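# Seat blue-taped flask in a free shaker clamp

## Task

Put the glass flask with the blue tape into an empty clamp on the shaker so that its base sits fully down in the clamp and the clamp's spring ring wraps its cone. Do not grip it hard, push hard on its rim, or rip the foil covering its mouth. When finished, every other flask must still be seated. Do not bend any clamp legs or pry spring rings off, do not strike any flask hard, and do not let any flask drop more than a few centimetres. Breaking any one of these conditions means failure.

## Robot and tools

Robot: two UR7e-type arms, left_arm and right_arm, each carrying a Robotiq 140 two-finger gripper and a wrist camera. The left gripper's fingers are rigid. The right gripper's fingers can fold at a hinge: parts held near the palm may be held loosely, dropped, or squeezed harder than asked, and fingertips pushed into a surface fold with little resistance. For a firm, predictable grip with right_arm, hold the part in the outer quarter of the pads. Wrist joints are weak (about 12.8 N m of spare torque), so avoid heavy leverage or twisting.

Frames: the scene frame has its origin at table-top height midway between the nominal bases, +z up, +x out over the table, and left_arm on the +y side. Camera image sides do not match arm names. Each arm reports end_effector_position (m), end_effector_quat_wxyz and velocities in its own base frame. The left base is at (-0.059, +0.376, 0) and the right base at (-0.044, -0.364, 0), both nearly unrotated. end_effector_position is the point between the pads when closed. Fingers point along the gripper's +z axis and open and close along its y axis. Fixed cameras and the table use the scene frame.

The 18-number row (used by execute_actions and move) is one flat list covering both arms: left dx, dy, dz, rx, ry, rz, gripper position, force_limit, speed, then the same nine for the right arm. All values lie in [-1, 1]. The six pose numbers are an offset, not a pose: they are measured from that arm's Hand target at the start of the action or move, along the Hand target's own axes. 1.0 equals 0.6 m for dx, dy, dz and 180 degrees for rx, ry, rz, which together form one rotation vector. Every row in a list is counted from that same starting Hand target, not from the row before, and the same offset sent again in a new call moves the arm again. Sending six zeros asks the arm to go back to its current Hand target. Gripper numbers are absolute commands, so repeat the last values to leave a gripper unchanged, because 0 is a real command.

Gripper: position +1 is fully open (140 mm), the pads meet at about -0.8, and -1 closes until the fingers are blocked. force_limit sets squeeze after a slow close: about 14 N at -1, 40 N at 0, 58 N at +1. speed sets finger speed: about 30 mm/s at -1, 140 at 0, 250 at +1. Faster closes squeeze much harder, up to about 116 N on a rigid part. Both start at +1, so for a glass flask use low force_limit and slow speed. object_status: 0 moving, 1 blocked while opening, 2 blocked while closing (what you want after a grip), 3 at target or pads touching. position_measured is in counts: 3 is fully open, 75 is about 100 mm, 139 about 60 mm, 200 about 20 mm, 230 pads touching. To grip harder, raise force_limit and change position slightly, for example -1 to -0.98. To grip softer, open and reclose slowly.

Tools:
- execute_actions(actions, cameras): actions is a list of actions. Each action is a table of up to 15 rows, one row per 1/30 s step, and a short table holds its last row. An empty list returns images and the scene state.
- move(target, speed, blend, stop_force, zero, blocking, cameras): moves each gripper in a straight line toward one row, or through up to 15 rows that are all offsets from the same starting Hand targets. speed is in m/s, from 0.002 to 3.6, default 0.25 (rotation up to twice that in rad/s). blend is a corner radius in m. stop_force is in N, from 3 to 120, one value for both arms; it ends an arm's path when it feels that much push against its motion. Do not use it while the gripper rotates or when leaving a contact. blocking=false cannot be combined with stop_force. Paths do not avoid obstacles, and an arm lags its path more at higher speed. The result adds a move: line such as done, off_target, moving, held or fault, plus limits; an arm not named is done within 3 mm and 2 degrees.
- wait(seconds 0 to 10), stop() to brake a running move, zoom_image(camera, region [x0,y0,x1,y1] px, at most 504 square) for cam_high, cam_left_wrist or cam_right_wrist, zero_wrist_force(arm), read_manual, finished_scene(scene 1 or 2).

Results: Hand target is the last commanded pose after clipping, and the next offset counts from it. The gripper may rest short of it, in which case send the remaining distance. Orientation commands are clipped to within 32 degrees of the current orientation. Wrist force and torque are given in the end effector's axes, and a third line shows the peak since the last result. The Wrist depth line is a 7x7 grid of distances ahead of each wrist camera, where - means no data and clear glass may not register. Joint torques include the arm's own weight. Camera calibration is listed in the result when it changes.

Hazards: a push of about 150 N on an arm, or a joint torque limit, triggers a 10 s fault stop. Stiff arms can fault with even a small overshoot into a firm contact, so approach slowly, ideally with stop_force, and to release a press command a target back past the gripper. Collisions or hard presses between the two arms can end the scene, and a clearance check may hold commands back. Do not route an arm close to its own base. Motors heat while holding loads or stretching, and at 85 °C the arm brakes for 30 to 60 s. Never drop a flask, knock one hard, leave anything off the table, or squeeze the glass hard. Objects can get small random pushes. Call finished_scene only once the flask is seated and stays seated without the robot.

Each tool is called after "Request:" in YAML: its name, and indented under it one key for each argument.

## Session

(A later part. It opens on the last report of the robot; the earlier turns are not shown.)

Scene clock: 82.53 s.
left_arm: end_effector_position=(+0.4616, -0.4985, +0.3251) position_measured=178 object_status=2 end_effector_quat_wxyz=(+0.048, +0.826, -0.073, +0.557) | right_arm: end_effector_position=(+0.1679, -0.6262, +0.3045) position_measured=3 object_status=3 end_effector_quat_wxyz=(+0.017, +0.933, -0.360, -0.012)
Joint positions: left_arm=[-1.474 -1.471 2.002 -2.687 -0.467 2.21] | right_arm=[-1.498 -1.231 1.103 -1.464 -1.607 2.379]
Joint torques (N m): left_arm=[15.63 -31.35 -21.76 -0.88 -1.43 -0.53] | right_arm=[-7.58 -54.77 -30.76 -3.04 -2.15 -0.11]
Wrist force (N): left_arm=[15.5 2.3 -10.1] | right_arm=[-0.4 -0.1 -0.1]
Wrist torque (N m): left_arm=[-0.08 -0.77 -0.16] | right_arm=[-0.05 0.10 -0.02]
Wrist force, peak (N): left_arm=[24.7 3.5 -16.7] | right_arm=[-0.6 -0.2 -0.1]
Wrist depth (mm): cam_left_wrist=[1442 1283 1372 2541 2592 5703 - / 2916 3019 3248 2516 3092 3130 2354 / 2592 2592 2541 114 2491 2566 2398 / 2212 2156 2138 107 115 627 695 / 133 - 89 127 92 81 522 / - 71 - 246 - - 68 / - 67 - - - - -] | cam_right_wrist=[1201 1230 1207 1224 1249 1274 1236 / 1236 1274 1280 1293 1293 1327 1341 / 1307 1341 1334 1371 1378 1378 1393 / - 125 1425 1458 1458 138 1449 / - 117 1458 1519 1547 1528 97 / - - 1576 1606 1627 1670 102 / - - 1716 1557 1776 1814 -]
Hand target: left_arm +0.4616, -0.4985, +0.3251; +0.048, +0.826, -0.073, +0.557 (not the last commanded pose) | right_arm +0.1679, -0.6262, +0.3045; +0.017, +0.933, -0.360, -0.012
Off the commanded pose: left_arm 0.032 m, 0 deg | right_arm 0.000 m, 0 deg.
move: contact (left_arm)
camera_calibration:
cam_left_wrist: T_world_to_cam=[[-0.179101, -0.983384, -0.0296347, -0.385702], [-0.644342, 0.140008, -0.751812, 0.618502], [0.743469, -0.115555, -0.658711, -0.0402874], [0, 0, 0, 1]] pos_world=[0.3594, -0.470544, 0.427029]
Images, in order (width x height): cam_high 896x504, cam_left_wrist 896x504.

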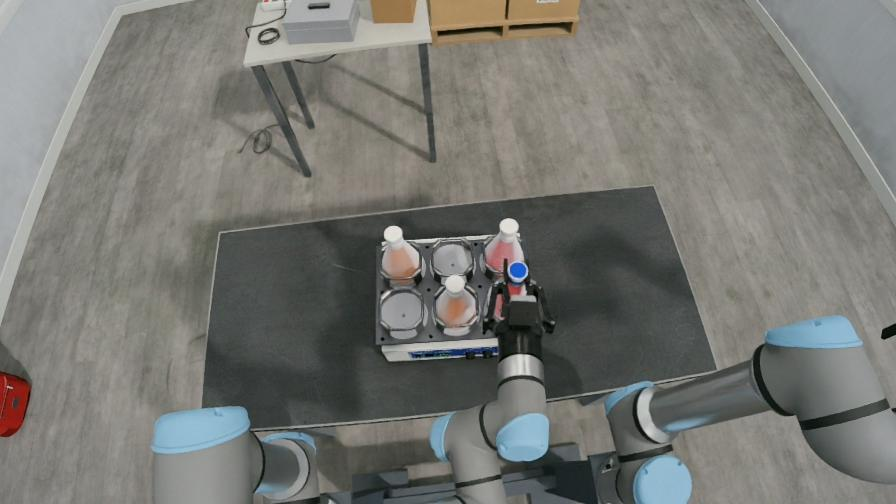

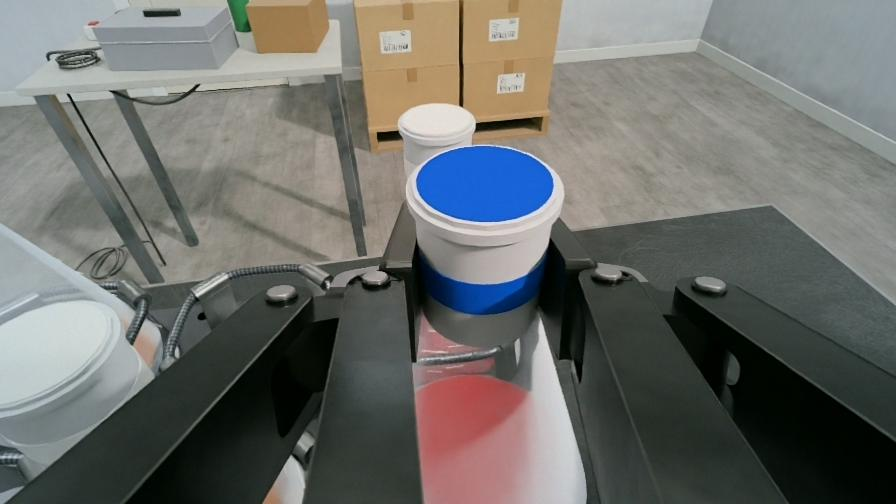

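Request:
move:
  target: [-0.0633,0.0016,0.024,0,0,0,-1,-1,-1,0,0,0,0,0,0,1,1,1]
  speed: 0.012
  stop_force: 40
  cameras: ["cam_left_wrist","cam_high"]

Request:
zoom_image:
  camera: "cam_high"
  region: [420, 210, 580, 370]

Scene clock: 87.90 s.
left_arm: end_effector_position=(+0.4615, -0.4986, +0.3191) position_measured=178 object_status=2 end_effector_quat_wxyz=(+0.048, +0.826, -0.073, +0.557) | right_arm: end_effector_position=(+0.1679, -0.6262, +0.3045) position_measured=3 object_status=3 end_effector_quat_wxyz=(+0.017, +0.933, -0.360, -0.012)
Joint positions: left_arm=[-1.474 -1.463 2.011 -2.703 -0.467 2.21] | right_arm=[-1.498 -1.231 1.103 -1.464 -1.607 2.379]
Joint torques (N m): left_arm=[14.91 -15.03 -6.52 5.12 -5.41 1.07] | right_arm=[-7.61 -54.81 -30.05 -2.76 -2.24 0.1]
Wrist force (N): left_arm=[44.2 4.6 -23.9] | right_arm=[-0.3 -0.3 0.1]
Wrist torque (N m): left_arm=[-0.13 -1.42 -0.16] | right_arm=[-0.10 0.08 -0.02]
Wrist force, peak (N): left_arm=[52.5 6.1 -29.5] | right_arm=[-0.6 -0.3 0.0]
Wrist depth (mm): cam_left_wrist=[1344 1270 1344 2541 4010 3422 - / 3168 3290 3208 2701 2984 3290 3248 / 2592 2541 2673 110 2398 2592 2467 / 2103 2070 2212 107 115 643 1915 / 132 - 89 122 92 82 544 / - 71 - - - - 68 / - 67 - - - - -] | cam_right_wrist=[1287 1195 1218 1230 1236 1249 1327 / 1230 1267 1280 1280 1293 1300 1334 / - 1327 1393 1363 1393 1393 1386 / - 125 1327 1417 1449 138 1557 / - 117 1510 1547 1538 144 97 / - - 1693 1627 1648 1776 102 / - - 1681 1727 1801 1854 -]
Hand target: left_arm +0.4615, -0.4986, +0.3191; +0.048, +0.826, -0.073, +0.557 (not the last commanded pose) | right_arm +0.1679, -0.6262, +0.3045; +0.017, +0.933, -0.360, -0.012
Off the commanded pose: left_arm 0.035 m, 0 deg | right_arm 0.000 m, 0 deg.
move: contact (left_arm)
camera_calibration:
cam_left_wrist: T_world_to_cam=[[-0.17897, -0.983412, -0.0294889, -0.386138], [-0.644323, 0.139805, -0.751866, 0.613721], [0.743517, -0.115561, -0.658657, -0.0442111], [0, 0, 0, 1]] pos_world=[0.359199, -0.470643, 0.420929]
Images, in order (width x height): cam_high 896x504, cam_left_wrist 896x504.

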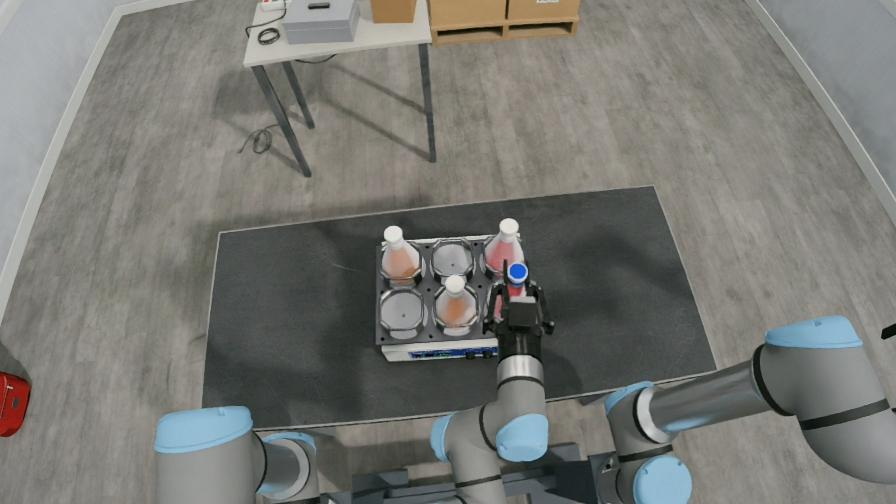

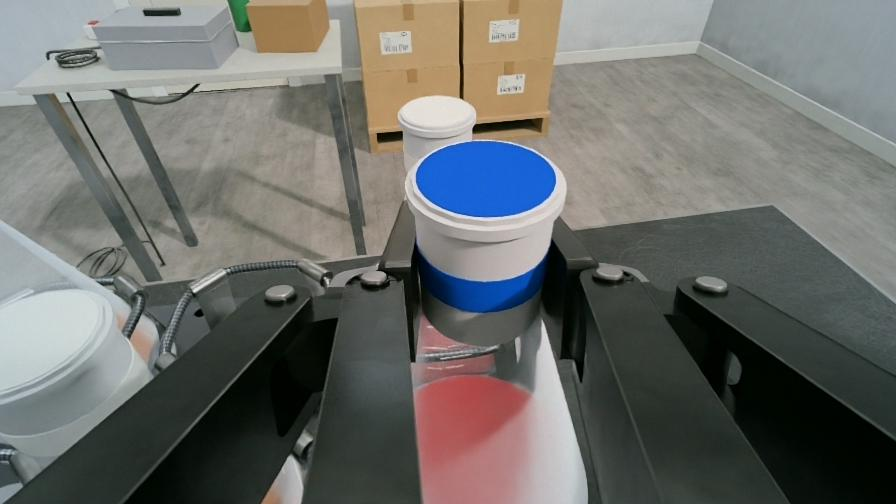

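Scaled by 3.150 from the camera's 896x504 image, which has a finer 1280x720 frame.

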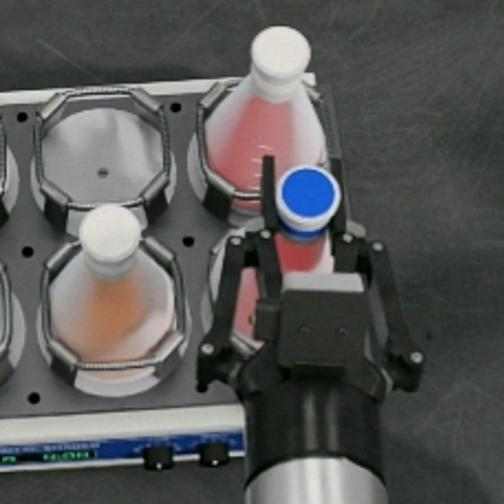

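Request:
move:
  target: [-0.055,0.003,0.0215,0,0,0,-1,-1,-1,0,0,0,0,0,0,1,1,1]
  speed: 0.012
  stop_force: 18
  cameras: ["cam_left_wrist","cam_high"]

Request:
zoom_image:
  camera: "cam_high"
  region: [420, 210, 580, 370]

Scene clock: 97.47 s.
left_arm: end_effector_position=(+0.4615, -0.4987, +0.3154) position_measured=178 object_status=2 end_effector_quat_wxyz=(+0.048, +0.826, -0.072, +0.557) | right_arm: end_effector_position=(+0.1679, -0.6262, +0.3045) position_measured=3 object_status=3 end_effector_quat_wxyz=(+0.017, +0.933, -0.360, -0.012)
Joint positions: left_arm=[-1.474 -1.458 2.016 -2.714 -0.466 2.209] | right_arm=[-1.498 -1.231 1.103 -1.464 -1.607 2.379]
Joint torques (N m): left_arm=[2.53 -10.9 -2.38 8.25 -12.65 1.12] | right_arm=[-7.27 -55.32 -30.85 -2.4 -2.22 0.26]
Wrist force (N): left_arm=[57.6 3.2 -20.3] | right_arm=[-0.2 -0.3 0.1]
Wrist torque (N m): left_arm=[-0.10 -1.67 -0.13] | right_arm=[-0.09 0.07 -0.02]
Wrist force, peak (N): left_arm=[65.5 4.3 -26.6] | right_arm=[-0.6 -0.2 -0.1]
Wrist depth (mm): cam_left_wrist=[1309 1296 1351 2398 2619 3948 2516 / 3019 2916 3377 2701 3248 3290 2950 / 2701 2491 2730 110 2467 2491 2541 / 2175 2021 2193 108 111 637 655 / 128 - 89 122 92 82 537 / - 71 - - - - 68 / - 67 - - - - -] | cam_right_wrist=[1190 1212 1195 1242 1218 1255 1242 / 1314 1261 1230 1307 1293 1334 1327 / - 1300 1280 1378 1371 1409 1409 / - 125 1417 1433 1484 135 1466 / - 117 1586 1547 1538 1528 97 / - - 1596 1586 1659 1681 101 / - - 1854 1519 1776 1814 -]
Hand target: left_arm +0.4615, -0.4987, +0.3154; +0.048, +0.826, -0.072, +0.557 (not the last commanded pose) | right_arm +0.1679, -0.6262, +0.3045; +0.017, +0.933, -0.360, -0.012
Off the commanded pose: left_arm 0.032 m, 0 deg | right_arm 0.000 m, 0 deg.
move: contact (left_arm)
camera_calibration:
cam_left_wrist: T_world_to_cam=[[-0.178707, -0.983473, -0.0290675, -0.386622], [-0.644357, 0.13931, -0.751928, 0.610897], [0.743551, -0.115645, -0.658604, -0.046742], [0, 0, 0, 1]] pos_world=[0.359299, -0.470742, 0.417328]
Images, in order (width x height): cam_high 896x504, cam_left_wrist 896x504.

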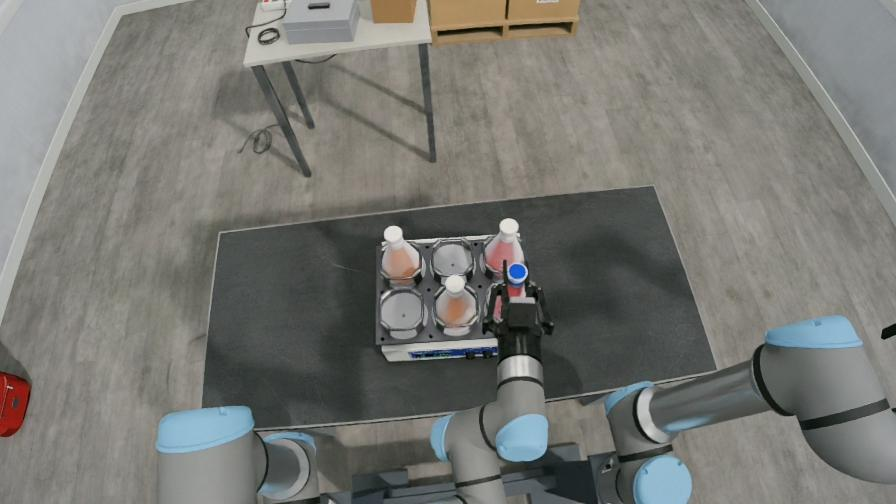

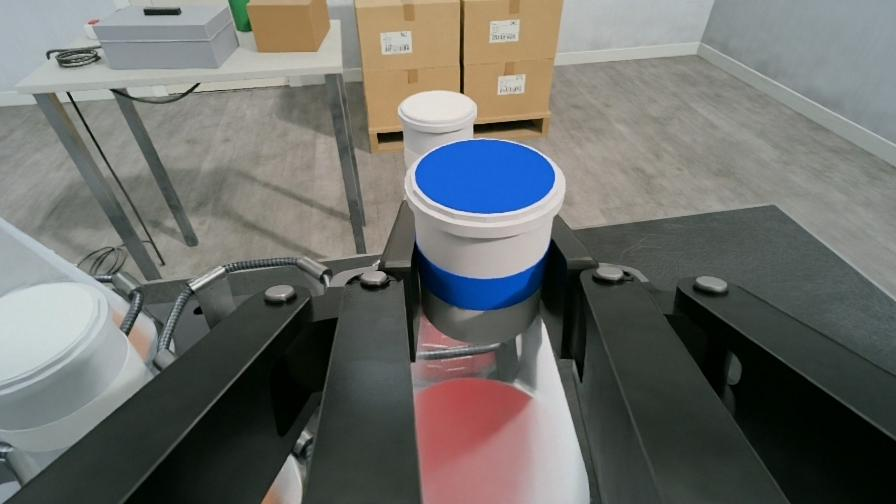

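Scaled by 3.150 from the camera's 896x504 image, which has a finer 1280x720 frame.

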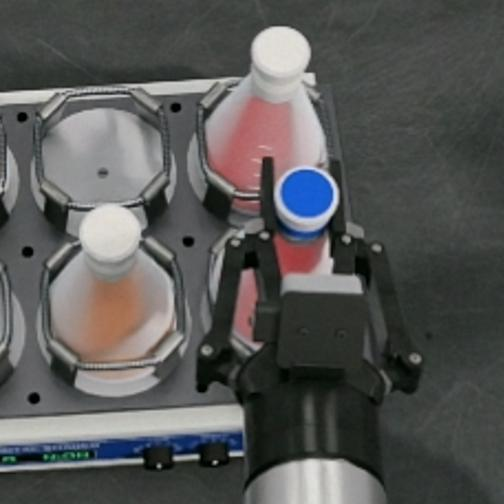

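Request:
move:
  target:
    - [-0.0044,0,-0.0124,0,0,0,-1,-1,-1,0,0,0,0,0,0,1,1,1]
    - [0.0025,0,0.0062,0,0,0,-1,-1,-1,0,0,0,0,0,0,1,1,1]
  speed: 0.02
  stop_force: 25
  cameras: ["cam_left_wrist"]

Scene clock: 103.10 s.
left_arm: end_effector_position=(+0.4655, -0.4994, +0.3154) position_measured=178 object_status=2 end_effector_quat_wxyz=(+0.049, +0.826, -0.072, +0.557) | right_arm: end_effector_position=(+0.1679, -0.6262, +0.3045) position_measured=3 object_status=3 end_effector_quat_wxyz=(+0.017, +0.933, -0.360, -0.012)
Joint positions: left_arm=[-1.466 -1.45 2.01 -2.729 -0.471 2.225] | right_arm=[-1.498 -1.231 1.103 -1.464 -1.607 2.379]
Joint torques (N m): left_arm=[-3.97 -7.15 12.7 9.84 -9.21 -0.76] | right_arm=[-7.29 -54.72 -30.78 -2.32 -2.25 0.59]
Wrist force (N): left_arm=[58.9 4.6 -35.0] | right_arm=[-0.5 -0.2 -0.1]
Wrist torque (N m): left_arm=[-0.11 -1.92 -0.29] | right_arm=[-0.07 0.12 -0.02]
Wrist force, peak (N): left_arm=[59.1 4.4 -38.6] | right_arm=[-0.7 -0.2 0.0]
Wrist depth (mm): cam_left_wrist=[1330 1258 1365 2516 2759 - - / 2916 3208 3248 2646 3130 3130 3719 / 2444 2646 2566 109 2444 2491 2619 / 2121 2175 2251 109 115 - 2333 / 128 - 89 123 92 81 80 / - 71 - 298 - - 68 / - 67 - - - - -] | cam_right_wrist=[1212 1218 1212 1230 1242 1224 1274 / 1236 1255 1267 1293 1300 1320 1327 / 1224 1341 1363 1334 1363 1386 1393 / 447 126 1371 1449 1449 138 1501 / - 117 1466 1528 1547 1547 97 / - - 1704 1670 1828 1693 101 / - - 1739 1751 1801 1801 -]
Hand target: left_arm +0.4655, -0.4994, +0.3154; +0.048, +0.826, -0.072, +0.557 | right_arm +0.1679, -0.6262, +0.3045; +0.017, +0.933, -0.360, -0.012
Off the commanded pose: left_arm 0.000 m, 0 deg | right_arm 0.000 m, 0 deg.
move: done
camera_calibration:
cam_left_wrist: T_world_to_cam=[[-0.178783, -0.983462, -0.0289777, -0.386617], [-0.644398, 0.1393, -0.751895, 0.613504], [0.743497, -0.115753, -0.658645, -0.0497367], [0, 0, 0, 1]] pos_world=[0.363199, -0.471441, 0.417328]
Images, in order (width x height): cam_left_wrist 896x504.

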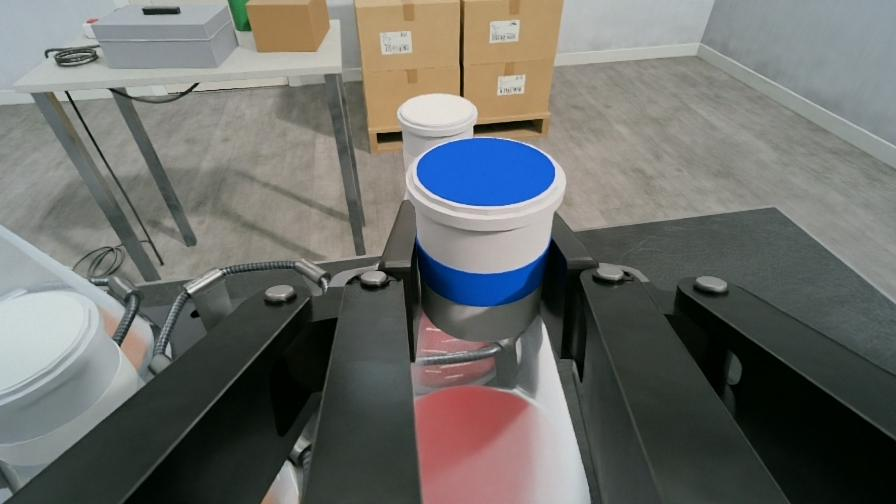

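Request:
move:
  target:
    - [0.0031,0,-0.0013,0,0,0,-1,-1,-1,0,0,0,0,0,0,1,1,1]
    - [0.009,0,0.0139,0,0,0,-1,-1,-1,0,0,0,0,0,0,1,1,1]
  speed: 0.02
  stop_force: 25

Request:
move:
  target: [-0.031,0,0.0125,0,0,0,-1,-1,-1,0,0,0,0,0,0,1,1,1]
  speed: 0.012
  stop_force: 20
  cameras: ["cam_left_wrist"]

Scene clock: 109.03 s.
left_arm: end_effector_position=(+0.4655, -0.4994, +0.3165) position_measured=178 object_status=2 end_effector_quat_wxyz=(+0.048, +0.826, -0.073, +0.557) | right_arm: end_effector_position=(+0.1679, -0.6262, +0.3045) position_measured=3 object_status=3 end_effector_quat_wxyz=(+0.017, +0.933, -0.360, -0.012)
Joint positions: left_arm=[-1.466 -1.451 2.008 -2.725 -0.471 2.225] | right_arm=[-1.498 -1.231 1.103 -1.464 -1.607 2.379]
Joint torques (N m): left_arm=[-8.85 7.02 -0.61 1.48 -2.92 1.17] | right_arm=[-7.01 -54.34 -30.82 -1.87 -2.18 0.89]
Wrist force (N): left_arm=[39.3 2.6 -20.7] | right_arm=[-0.4 -0.2 0.0]
Wrist torque (N m): left_arm=[-0.08 -1.41 -0.33] | right_arm=[-0.08 0.11 -0.02]
Wrist force, peak (N): left_arm=[59.3 4.8 -35.0] | right_arm=[-0.6 -0.4 -0.1]
Wrist depth (mm): cam_left_wrist=[1296 1283 1380 2312 2541 3719 3019 / 2950 2851 3248 2592 3208 3290 2467 / 2541 2516 2541 109 2398 2541 2467 / 2103 2156 2175 107 114 - 2086 / 129 - 89 122 92 81 - / - 71 - 299 - - 68 / - 67 - - - - -] | cam_right_wrist=[1190 1178 1218 1224 1242 1255 1267 / 1236 1230 1255 1249 1300 1300 1334 / 1207 1314 1356 1356 1371 1401 1433 / 442 126 1307 1433 1466 138 1484 / - 117 1433 1547 1576 135 97 / - - 1670 1739 1704 1681 101 / - - 1764 1789 1801 1739 -]
Hand target: left_arm +0.4655, -0.4994, +0.3165; +0.048, +0.826, -0.073, +0.557 (not the last commanded pose) | right_arm +0.1679, -0.6262, +0.3045; +0.017, +0.933, -0.360, -0.012
Off the commanded pose: left_arm 0.010 m, 0 deg | right_arm 0.000 m, 0 deg.
move: contact (left_arm); path passed 0 of 2 targets

Scene clock: 110.17 s.
left_arm: end_effector_position=(+0.4655, -0.4994, +0.3156) position_measured=178 object_status=2 end_effector_quat_wxyz=(+0.048, +0.826, -0.073, +0.557) | right_arm: end_effector_position=(+0.1679, -0.6262, +0.3045) position_measured=3 object_status=3 end_effector_quat_wxyz=(+0.017, +0.933, -0.360, -0.012)
Joint positions: left_arm=[-1.466 -1.45 2.01 -2.729 -0.471 2.225] | right_arm=[-1.498 -1.231 1.103 -1.464 -1.607 2.379]
Joint torques (N m): left_arm=[11 -8.81 -0.72 8.71 -10.32 0.7] | right_arm=[-7.08 -54.25 -30.89 -1.8 -2.17 0.87]
Wrist force (N): left_arm=[55.0 5.2 -31.7] | right_arm=[-0.4 -0.3 -0.1]
Wrist torque (N m): left_arm=[-0.05 -1.79 -0.34] | right_arm=[-0.10 0.10 -0.02]
Wrist force, peak (N): left_arm=[62.3 6.2 -38.1] | right_arm=[-0.6 -0.3 0.0]
Wrist depth (mm): cam_left_wrist=[1316 1258 1358 2467 2730 4582 2673 / 3019 3055 3248 2491 2730 3092 2851 / 2541 2541 2566 109 2251 2491 2619 / 2103 2156 2271 109 112 - 1929 / 128 - 89 122 92 81 523 / - 71 - 299 - - 68 / - 67 - - - - -] | cam_right_wrist=[1162 1212 1224 1242 1230 1255 1255 / 1230 1255 1280 1274 1314 1334 1320 / 1327 1334 1341 1349 1378 1386 1393 / - 125 1417 1449 1475 138 1466 / - 117 1586 1519 1557 1519 97 / - 938 1659 1659 1659 1704 101 / - 673 1739 1751 1789 1814 -]
Hand target: left_arm +0.4655, -0.4994, +0.3156; +0.048, +0.826, -0.073, +0.557 (not the last commanded pose) | right_arm +0.1679, -0.6262, +0.3045; +0.017, +0.933, -0.360, -0.012
Off the commanded pose: left_arm 0.019 m, 0 deg | right_arm 0.000 m, 0 deg.
move: contact (left_arm)
camera_calibration:
cam_left_wrist: T_world_to_cam=[[-0.178703, -0.983465, -0.0293586, -0.386485], [-0.644337, 0.139527, -0.751905, 0.613744], [0.743569, -0.115451, -0.658617, -0.0495], [0, 0, 0, 1]] pos_world=[0.363199, -0.471443, 0.417529]
Images, in order (width x height): cam_left_wrist 896x504.

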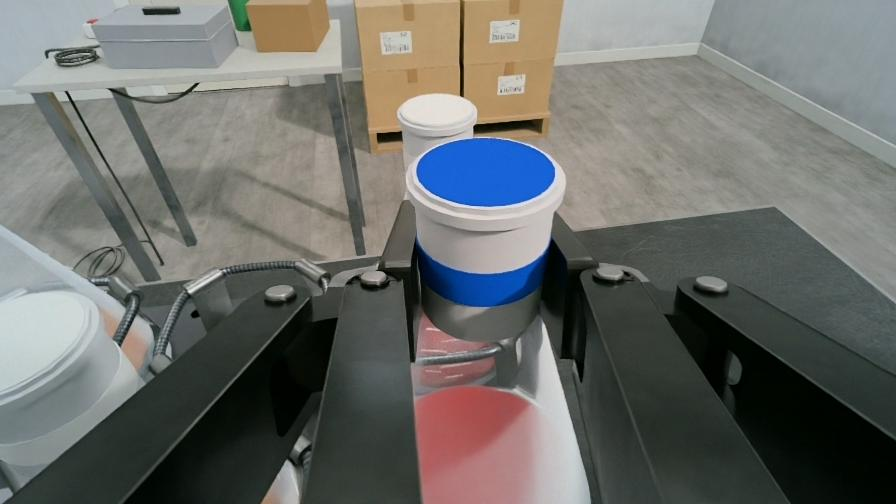

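Request:
move:
  target: [-0.0075,0,-0.0185,0,0,0,-1,-1,-1,0,0,0,0,0,0,1,1,1]
  speed: 0.02
  stop_force: 35
  cameras: ["cam_left_wrist","cam_high"]

Request:
zoom_image:
  camera: "cam_high"
  region: [420, 210, 580, 370]

Scene clock: 115.53 s.
left_arm: end_effector_position=(+0.4537, -0.4973, +0.3157) position_measured=178 object_status=2 end_effector_quat_wxyz=(+0.048, +0.826, -0.073, +0.557) | right_arm: end_effector_position=(+0.1679, -0.6262, +0.3045) position_measured=3 object_status=3 end_effector_quat_wxyz=(+0.017, +0.933, -0.360, -0.012)
Joint positions: left_arm=[-1.491 -1.474 2.027 -2.68 -0.457 2.178] | right_arm=[-1.498 -1.231 1.103 -1.464 -1.607 2.379]
Joint torques (N m): left_arm=[11.25 15 3.99 4.47 -13.21 0.56] | right_arm=[-7.3 -55.08 -30.86 -1.4 -2.1 1.14]
Wrist force (N): left_arm=[67.1 12.0 -3.1] | right_arm=[-0.3 -0.1 -0.1]
Wrist torque (N m): left_arm=[0.03 -1.47 -0.33] | right_arm=[-0.06 0.08 -0.02]
Wrist force, peak (N): left_arm=[68.4 13.1 -1.4] | right_arm=[-0.7 -0.4 0.0]
Wrist depth (mm): cam_left_wrist=[2916 1290 1372 2467 2646 3774 2789 / 3130 1699 3333 240 3290 3092 2883 / 2592 2421 2467 109 2251 2592 2592 / 2086 2175 2193 107 111 - 677 / 130 - 89 124 92 81 511 / - 71 - - - - 68 / - 67 - - - - -] | cam_right_wrist=[1055 1230 1212 1218 1207 1255 1242 / 1242 1255 1274 1314 1255 1314 1334 / 1378 1356 1356 1371 1363 1393 1409 / - 125 1320 1475 1458 138 1458 / - 117 1378 1547 1566 1576 97 / - - 1716 1648 1648 1670 101 / - - 1789 1739 1801 1814 -]
Hand target: left_arm +0.4537, -0.4973, +0.3156; +0.048, +0.826, -0.073, +0.557 | right_arm +0.1679, -0.6262, +0.3045; +0.017, +0.933, -0.360, -0.012
Off the commanded pose: left_arm 0.000 m, 0 deg | right_arm 0.000 m, 0 deg.
move: done
camera_calibration:
cam_left_wrist: T_world_to_cam=[[-0.178544, -0.983493, -0.0293885, -0.386585], [-0.644156, 0.139414, -0.752082, 0.605803], [0.743764, -0.115349, -0.658414, -0.0405886], [0, 0, 0, 1]] pos_world=[0.351397, -0.469343, 0.417528]
Images, in order (width x height): cam_high 896x504, cam_left_wrist 896x504.

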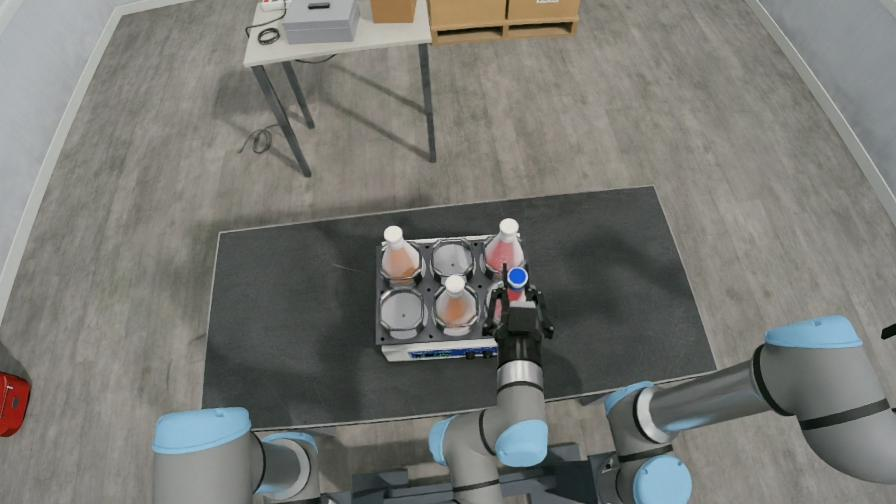

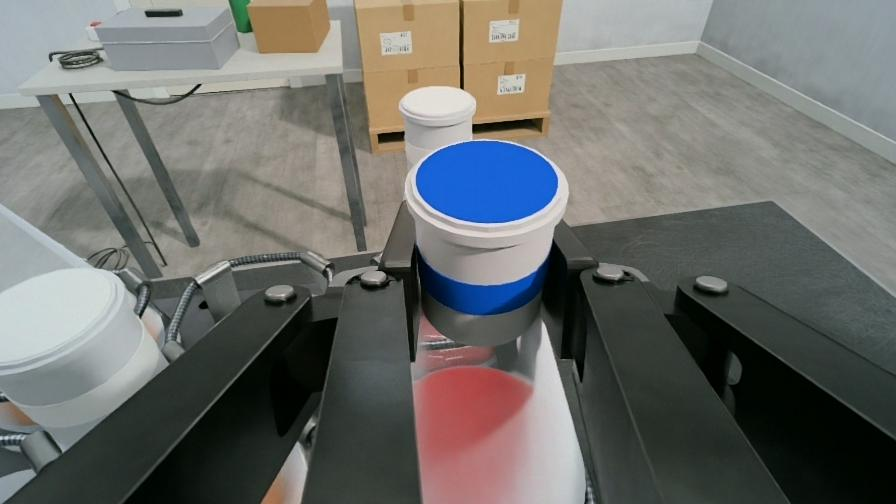

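Scaled by 3.150 from the camera's 896x504 image, which has a finer 1280x720 frame.

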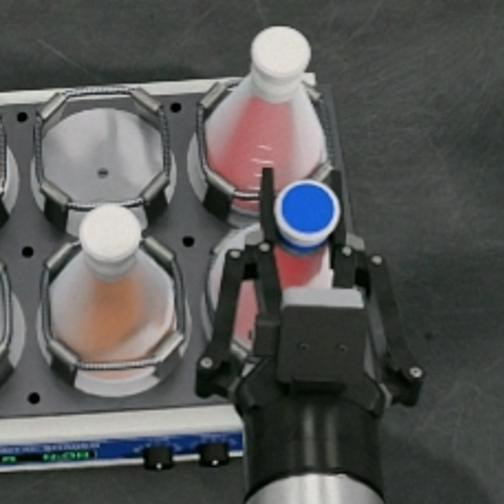

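Request:
move:
  target: [0.0019,0.0035,0.0046,0,0,0,-1,-1,-1,0,0,0,0,0,0,1,1,1]
  speed: 0.02
  stop_force: 35

Request:
move:
  target: [-0.031,0,0.0125,0,0,0,-1,-1,-1,0,0,0,0,0,0,1,1,1]
  speed: 0.012
  stop_force: 18
  cameras: ["cam_left_wrist","cam_high"]

Request:
zoom_image:
  camera: "cam_high"
  region: [420, 210, 580, 370]

Scene clock: 120.83 s.
left_arm: end_effector_position=(+0.4563, -0.4998, +0.3157) position_measured=178 object_status=2 end_effector_quat_wxyz=(+0.048, +0.826, -0.072, +0.557) | right_arm: end_effector_position=(+0.1679, -0.6262, +0.3045) position_measured=3 object_status=3 end_effector_quat_wxyz=(+0.017, +0.933, -0.360, -0.012)
Joint positions: left_arm=[-1.486 -1.465 2.018 -2.689 -0.46 2.188] | right_arm=[-1.498 -1.231 1.103 -1.464 -1.607 2.379]
Joint torques (N m): left_arm=[-18.64 -17.02 1.34 5.04 -13.75 -0.78] | right_arm=[-6.76 -54.27 -31.17 -1.36 -2.17 1.32]
Wrist force (N): left_arm=[46.7 -8.1 -10.1] | right_arm=[-0.3 -0.3 0.1]
Wrist torque (N m): left_arm=[-0.16 -1.35 0.18] | right_arm=[-0.09 0.09 -0.02]
Wrist force, peak (N): left_arm=[68.0 12.0 -3.0] | right_arm=[-0.6 -0.5 -0.2]
Wrist depth (mm): cam_left_wrist=[2984 1303 1380 2491 3564 3888 - / 3092 3248 3248 2516 3208 3377 2701 / 2444 2673 2592 109 2516 2619 2516 / 2175 2138 2271 108 110 624 2070 / 130 - 89 121 92 81 71 / - 71 - - - - 68 / - 67 - - - - -] | cam_right_wrist=[1207 1201 1207 1230 1242 1249 1249 / 1261 1274 1293 1280 1280 1314 1334 / 1293 1307 1378 1307 1386 1393 1417 / - 126 1393 1425 1466 138 1466 / - 117 1458 1538 1538 1510 97 / - - 1519 1764 1596 1716 102 / - - 1764 1704 1801 1789 -]
Hand target: left_arm +0.4563, -0.4999, +0.3156; +0.048, +0.826, -0.073, +0.557 | right_arm +0.1679, -0.6262, +0.3045; +0.017, +0.933, -0.360, -0.012
Off the commanded pose: left_arm 0.000 m, 0 deg | right_arm 0.000 m, 0 deg.
move: done

Scene clock: 122.00 s.
left_arm: end_effector_position=(+0.4563, -0.4998, +0.3147) position_measured=178 object_status=2 end_effector_quat_wxyz=(+0.048, +0.826, -0.072, +0.557) | right_arm: end_effector_position=(+0.1679, -0.6262, +0.3045) position_measured=3 object_status=3 end_effector_quat_wxyz=(+0.017, +0.933, -0.360, -0.012)
Joint positions: left_arm=[-1.486 -1.463 2.02 -2.692 -0.46 2.187] | right_arm=[-1.498 -1.231 1.103 -1.464 -1.607 2.379]
Joint torques (N m): left_arm=[-16.63 -10.25 -3.16 5.59 -12.06 1.06] | right_arm=[-6.84 -54.23 -31.08 -1.42 -2.24 1.46]
Wrist force (N): left_arm=[63.7 -4.1 -5.9] | right_arm=[-0.4 -0.3 0.0]
Wrist torque (N m): left_arm=[-0.23 -1.57 0.13] | right_arm=[-0.10 0.11 -0.02]
Wrist force, peak (N): left_arm=[70.9 -3.2 -13.4] | right_arm=[-0.5 -0.3 -0.2]
Wrist depth (mm): cam_left_wrist=[1309 1337 1337 2354 2701 3333 - / 1372 3208 3092 2646 3130 3290 2730 / 2592 2592 2619 109 2376 2566 2541 / 2138 1574 2193 104 109 - 656 / 130 - 89 122 92 81 534 / - 71 - - - - 68 / - 67 - - - - -] | cam_right_wrist=[1116 1152 1212 1224 1242 1230 1261 / 1249 1307 1261 1287 1293 1327 1334 / - 1300 1371 1356 1386 1409 1417 / - 126 1356 1449 1466 138 1393 / - 117 1557 1547 1751 1557 97 / - - 1670 1627 1627 1704 101 / - - 1704 1716 1828 1801 -]
Hand target: left_arm +0.4563, -0.4998, +0.3148; +0.048, +0.826, -0.072, +0.557 (not the last commanded pose) | right_arm +0.1679, -0.6262, +0.3045; +0.017, +0.933, -0.360, -0.012
Off the commanded pose: left_arm 0.019 m, 0 deg | right_arm 0.000 m, 0 deg.
move: contact (left_arm)
camera_calibration:
cam_left_wrist: T_world_to_cam=[[-0.17849, -0.983512, -0.0290615, -0.38877], [-0.644084, 0.139116, -0.752198, 0.607031], [0.743839, -0.115542, -0.658295, -0.0435703], [0, 0, 0, 1]] pos_world=[0.353997, -0.471842, 0.416627]
Images, in order (width x height): cam_high 896x504, cam_left_wrist 896x504.

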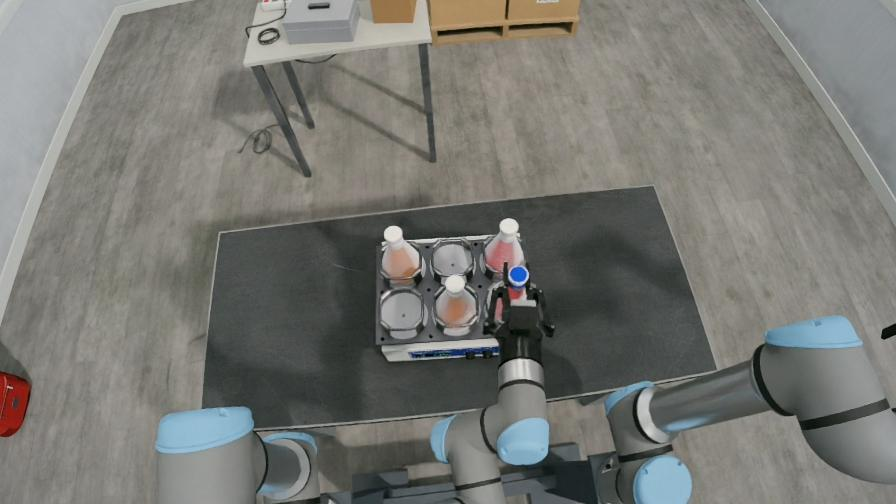

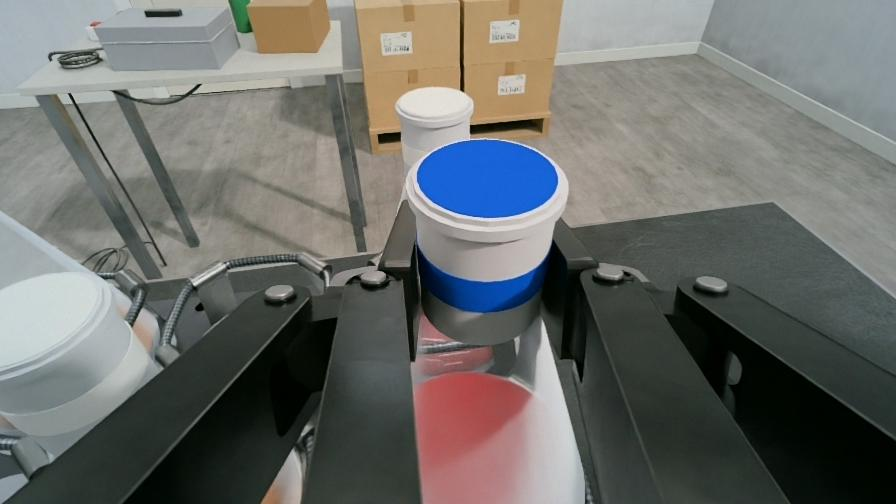

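Scaled by 3.150 from the camera's 896x504 image, which has a finer 1280x720 frame.

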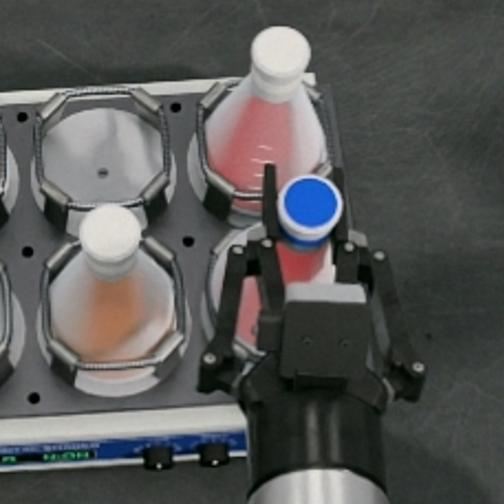

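Request:
move:
  target:
    - [0.0008,-0.0015,0.0087,0,0,0,-1,-1,-1,0,0,0,0,0,0,1,1,1]
    - [-0.03,-0.0015,0.0212,0,0,0,-1,-1,-1,0,0,0,0,0,0,1,1,1]
  speed: 0.012
  stop_force: 20
  cameras: ["cam_left_wrist"]

Scene clock: 128.47 s.
left_arm: end_effector_position=(+0.4593, -0.4997, +0.3142) position_measured=178 object_status=2 end_effector_quat_wxyz=(+0.048, +0.826, -0.072, +0.557) | right_arm: end_effector_position=(+0.1679, -0.6262, +0.3045) position_measured=3 object_status=3 end_effector_quat_wxyz=(+0.017, +0.933, -0.360, -0.012)
Joint positions: left_arm=[-1.479 -1.457 2.018 -2.708 -0.462 2.199] | right_arm=[-1.498 -1.231 1.103 -1.464 -1.607 2.379]
Joint torques (N m): left_arm=[-14.81 -11.46 9.82 4.32 -6.38 1.01] | right_arm=[-6.8 -53.91 -30.8 -1.33 -2.17 1.63]
Wrist force (N): left_arm=[59.8 0.4 -12.1] | right_arm=[-0.5 -0.2 -0.1]
Wrist torque (N m): left_arm=[-0.19 -1.69 0.08] | right_arm=[-0.08 0.13 -0.02]
Wrist force, peak (N): left_arm=[58.8 -1.4 -27.1] | right_arm=[-0.5 -0.4 0.1]
Wrist depth (mm): cam_left_wrist=[1337 1316 1402 2467 2491 4424 - / 1666 3290 3290 2701 3130 3377 3019 / 2541 2619 2619 109 2251 2491 2541 / 2005 2086 2251 107 107 655 694 / 129 - 89 122 92 82 80 / - 71 - - - - 68 / - 67 - - - - -] | cam_right_wrist=[1249 1201 1207 1224 1224 1157 1230 / 1261 1261 1274 1274 1300 1327 1307 / 1378 1327 1327 1356 1371 1386 1409 / - 126 1349 1449 1409 138 1484 / - 117 1492 1528 1519 135 97 / - - 1638 1606 1586 1648 101 / - 721 1576 1727 1789 1789 -]
Hand target: left_arm +0.4593, -0.4997, +0.3142; +0.048, +0.826, -0.072, +0.557 (not the last commanded pose) | right_arm +0.1679, -0.6262, +0.3045; +0.017, +0.933, -0.360, -0.012
Off the commanded pose: left_arm 0.021 m, 0 deg | right_arm 0.000 m, 0 deg.
move: contact (left_arm); path passed 0 of 2 targets
camera_calibration:
cam_left_wrist: T_world_to_cam=[[-0.177967, -0.983605, -0.0291269, -0.388376], [-0.643444, 0.138713, -0.752821, 0.608269], [0.744519, -0.115236, -0.657581, -0.0465039], [0, 0, 0, 1]] pos_world=[0.356892, -0.471742, 0.416025]
Images, in order (width x height): cam_left_wrist 896x504.

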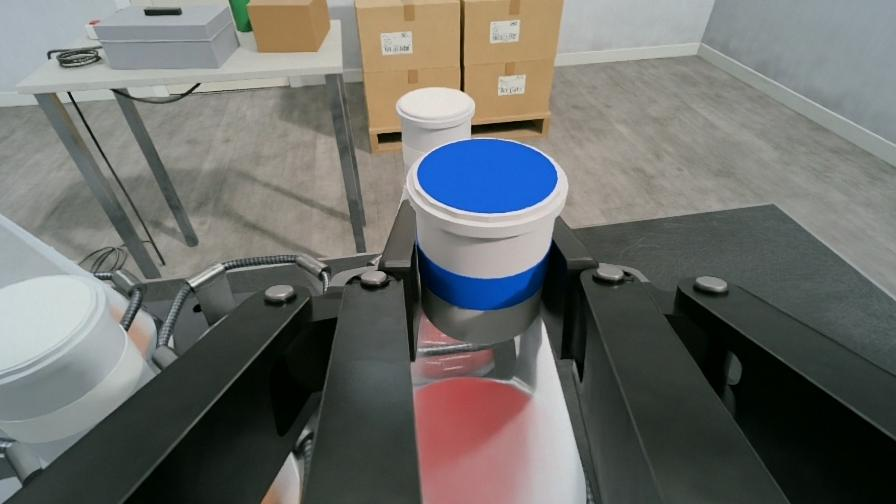

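Request:
zoom_image:
  camera: "cam_left_wrist"
  region: [360, 300, 640, 504]

Request:
wait:
  seconds: 0.1
  cameras: ["all"]

Request:
zoom_image:
  camera: "cam_high"
  region: [475, 250, 555, 350]

Request:
zoom_image:
  camera: "cam_left_wrist"
  region: [100, 230, 420, 504]

Scaled by 1.800 from the camera's 896x504 image, which has a finer 1280x720 frame.

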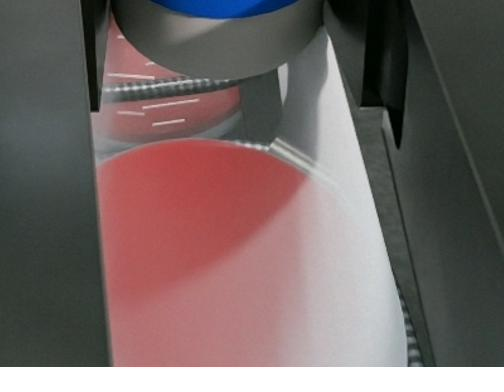

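Scene clock: 131.53 s.
left_arm: end_effector_position=(+0.4593, -0.4997, +0.3142) position_measured=178 object_status=2 end_effector_quat_wxyz=(+0.048, +0.826, -0.072, +0.557) | right_arm: end_effector_position=(+0.1679, -0.6262, +0.3045) position_measured=3 object_status=3 end_effector_quat_wxyz=(+0.017, +0.933, -0.360, -0.012)
Joint positions: left_arm=[-1.479 -1.457 2.018 -2.708 -0.462 2.199] | right_arm=[-1.498 -1.231 1.103 -1.464 -1.607 2.379]
Joint torques (N m): left_arm=[-14.66 -10.58 8.34 2.98 -7.04 1.09] | right_arm=[-6.42 -54.4 -30.86 -1.38 -2.23 1.78]
Wrist force (N): left_arm=[59.8 0.5 -12.3] | right_arm=[-0.5 -0.2 -0.2]
Wrist torque (N m): left_arm=[-0.17 -1.69 0.08] | right_arm=[-0.08 0.12 -0.02]
Wrist force, peak (N): left_arm=[59.9 0.4 -12.4] | right_arm=[-0.6 -0.4 0.0]
Wrist depth (mm): cam_left_wrist=[1358 1303 1410 2444 3168 4502 - / 1283 3130 3422 2541 3092 3377 2883 / 2673 2759 2730 109 2398 2619 2516 / 2156 2121 2121 111 122 620 1974 / 129 - 89 122 92 82 535 / - 71 - - - - 68 / - 67 - - - - -] | cam_right_wrist=[1236 1207 1195 1218 1230 1249 1236 / 1224 1255 1267 1349 1300 1393 1334 / 1287 - 1349 1363 1356 1371 1401 / 456 125 1393 1417 1458 138 1458 / - 117 1670 1528 1557 1557 97 / - - 1606 1557 1659 1681 102 / - - 1764 1801 1789 1854 -]
Hand target: left_arm +0.4593, -0.4997, +0.3142; +0.048, +0.826, -0.072, +0.557 (not the last commanded pose) | right_arm +0.1679, -0.6262, +0.3045; +0.017, +0.933, -0.360, -0.012
Tool commands: left_gripper/position=-1.0 left_gripper/force_limit=-1.0 left_gripper/speed=-1.0 right_gripper/position=+1.0 right_gripper/force_limit=+1.0 right_gripper/speed=+1.0
Off the commanded pose: left_arm 0.021 m, 0 deg | right_arm 0.000 m, 0 deg.
wait: 0.10 s; at rest from the start
camera_calibration:
cam_left_wrist: T_world_to_cam=[[-0.177903, -0.983619, -0.0290535, -0.388436], [-0.643462, 0.138617, -0.752823, 0.608231], [0.744518, -0.115235, -0.657582, -0.0465029], [0, 0, 0, 1]] pos_world=[0.356892, -0.471742, 0.416025]
cam_right_wrist: T_world_to_cam=[[-0.675267, -0.737304, 0.0199099, -0.339662], [-0.691046, 0.641876, 0.33234, 0.420154], [-0.257816, 0.21066, -0.942949, 0.604906], [0, 0, 0, 1]] pos_world=[0.216938, -0.64755, 0.437524]

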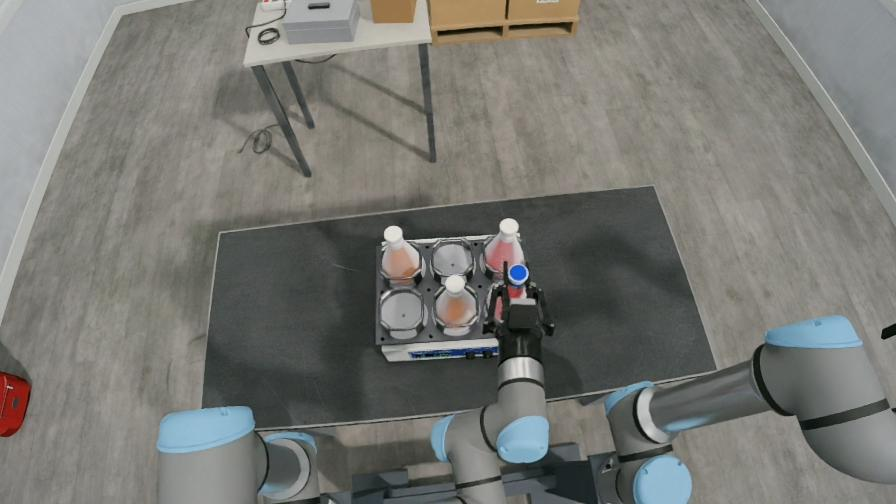

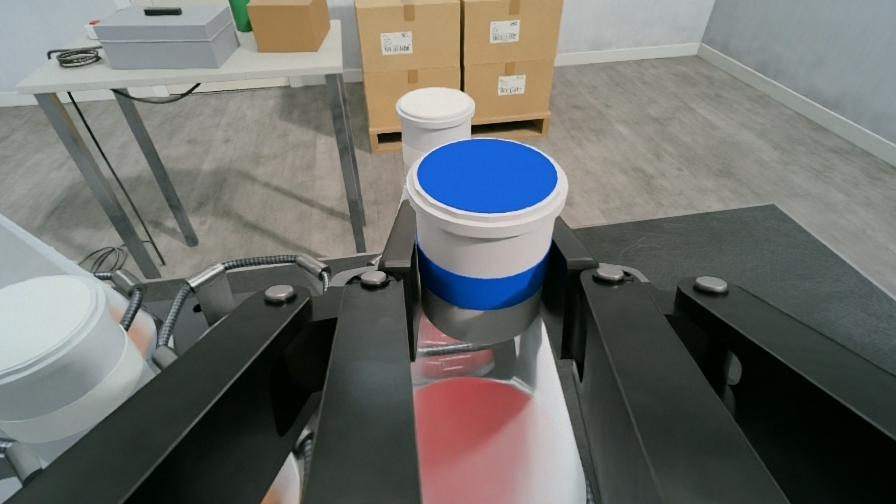

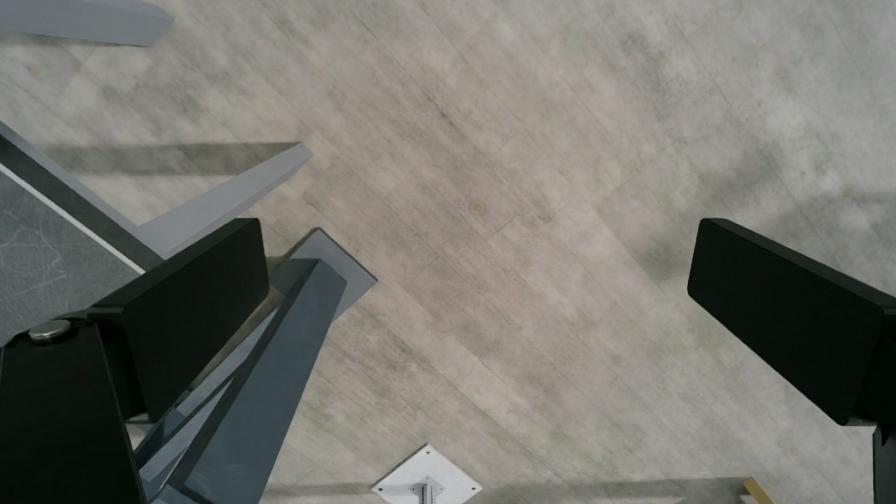

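Scaled by 5.040 from the camera's 896x504 image, which has a finer 1280x720 frame.

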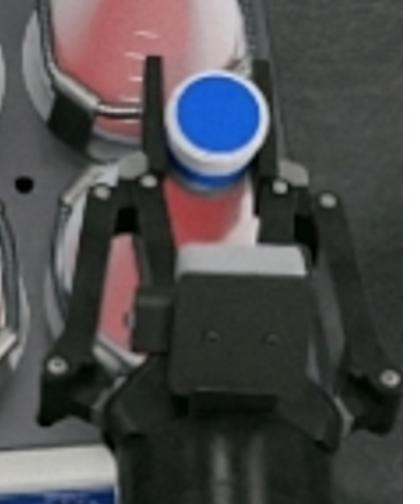

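Scaled by 1.575 from the camera's 896x504 image, which has a finer 1280x720 frame.

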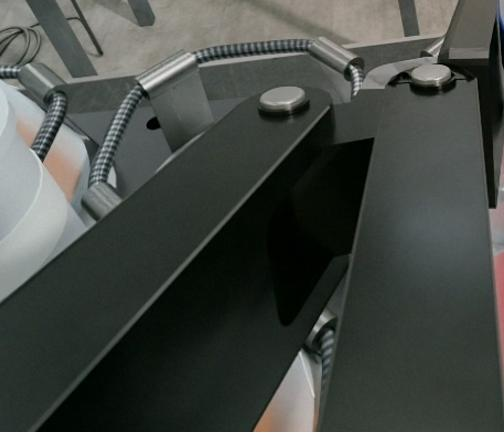

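Request:
move:
  target:
    - [-0.001,0.006,0.0072,0,0,0,-1,-1,-1,0,0,0,0,0,0,1,1,1]
    - [-0.0025,-0.006,0.0078,0,0,0,-1,-1,-1,0,0,0,0,0,0,1,1,1]
    - [-0.0041,0.006,0.0085,0,0,0,-1,-1,-1,0,0,0,0,0,0,1,1,1]
    - [-0.0056,-0.003,0.0091,0,0,0,-1,-1,-1,0,0,0,0,0,0,1,1,1]
    - [-0.0056,0,0.0091,0,0,0,-1,-1,-1,0,0,0,0,0,0,1,1,1]
  speed: 0.015
  stop_force: 30
  cameras: ["cam_left_wrist"]

Scene clock: 144.67 s.
left_arm: end_effector_position=(+0.4631, -0.5003, +0.3091) position_measured=178 object_status=2 end_effector_quat_wxyz=(+0.048, +0.826, -0.072, +0.557) | right_arm: end_effector_position=(+0.1679, -0.6262, +0.3045) position_measured=3 object_status=3 end_effector_quat_wxyz=(+0.017, +0.933, -0.360, -0.012)
Joint positions: left_arm=[-1.472 -1.442 2.02 -2.737 -0.466 2.214] | right_arm=[-1.498 -1.231 1.103 -1.464 -1.607 2.379]
Joint torques (N m): left_arm=[-17.31 2.95 2.12 1.66 -6.18 1.14] | right_arm=[-6.38 -53.59 -30.45 -1.35 -2.13 1.75]
Wrist force (N): left_arm=[47.8 -13.8 -25.3] | right_arm=[-0.3 -0.3 -0.2]
Wrist torque (N m): left_arm=[-0.20 -1.61 0.15] | right_arm=[-0.09 0.09 -0.02]
Wrist force, peak (N): left_arm=[72.4 -0.6 -29.5] | right_arm=[-0.5 -0.5 -0.2]
Wrist depth (mm): cam_left_wrist=[1283 1252 1387 2444 3888 3208 2467 / 3208 3208 3130 2566 3055 3290 3377 / 2619 2619 2592 108 2376 2566 2646 / 2103 2021 2212 111 111 - 2070 / 132 - 89 119 92 81 535 / - 71 - 298 - - 68 / - 68 - - - - -] | cam_right_wrist=[1224 1207 1218 1207 1242 1236 1255 / 1267 1293 1274 1300 1280 1320 1356 / 1349 1320 1334 1349 1371 1393 1401 / - 126 1475 1449 1449 135 1466 / - 117 1501 1528 1586 135 97 / - 864 1596 1638 1627 1727 102 / - 1363 1739 1776 1776 1801 -]
Hand target: left_arm +0.4631, -0.5003, +0.3091; +0.048, +0.826, -0.072, +0.557 | right_arm +0.1679, -0.6262, +0.3045; +0.017, +0.933, -0.360, -0.012
Off the commanded pose: left_arm 0.000 m, 0 deg | right_arm 0.000 m, 0 deg.
move: done
camera_calibration:
cam_left_wrist: T_world_to_cam=[[-0.177967, -0.983605, -0.0291269, -0.388441], [-0.643444, 0.138713, -0.752821, 0.606883], [0.744519, -0.115236, -0.657581, -0.0528217], [0, 0, 0, 1]] pos_world=[0.360692, -0.472342, 0.410825]
Images, in order (width x height): cam_left_wrist 896x504.

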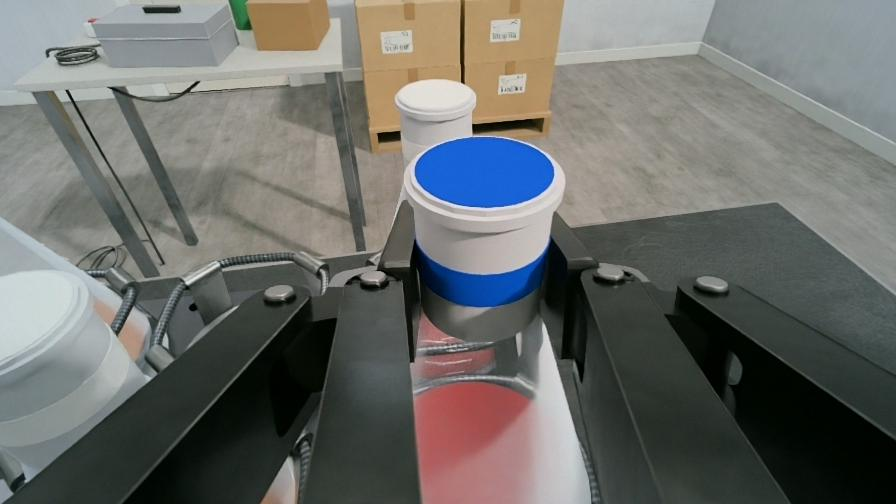

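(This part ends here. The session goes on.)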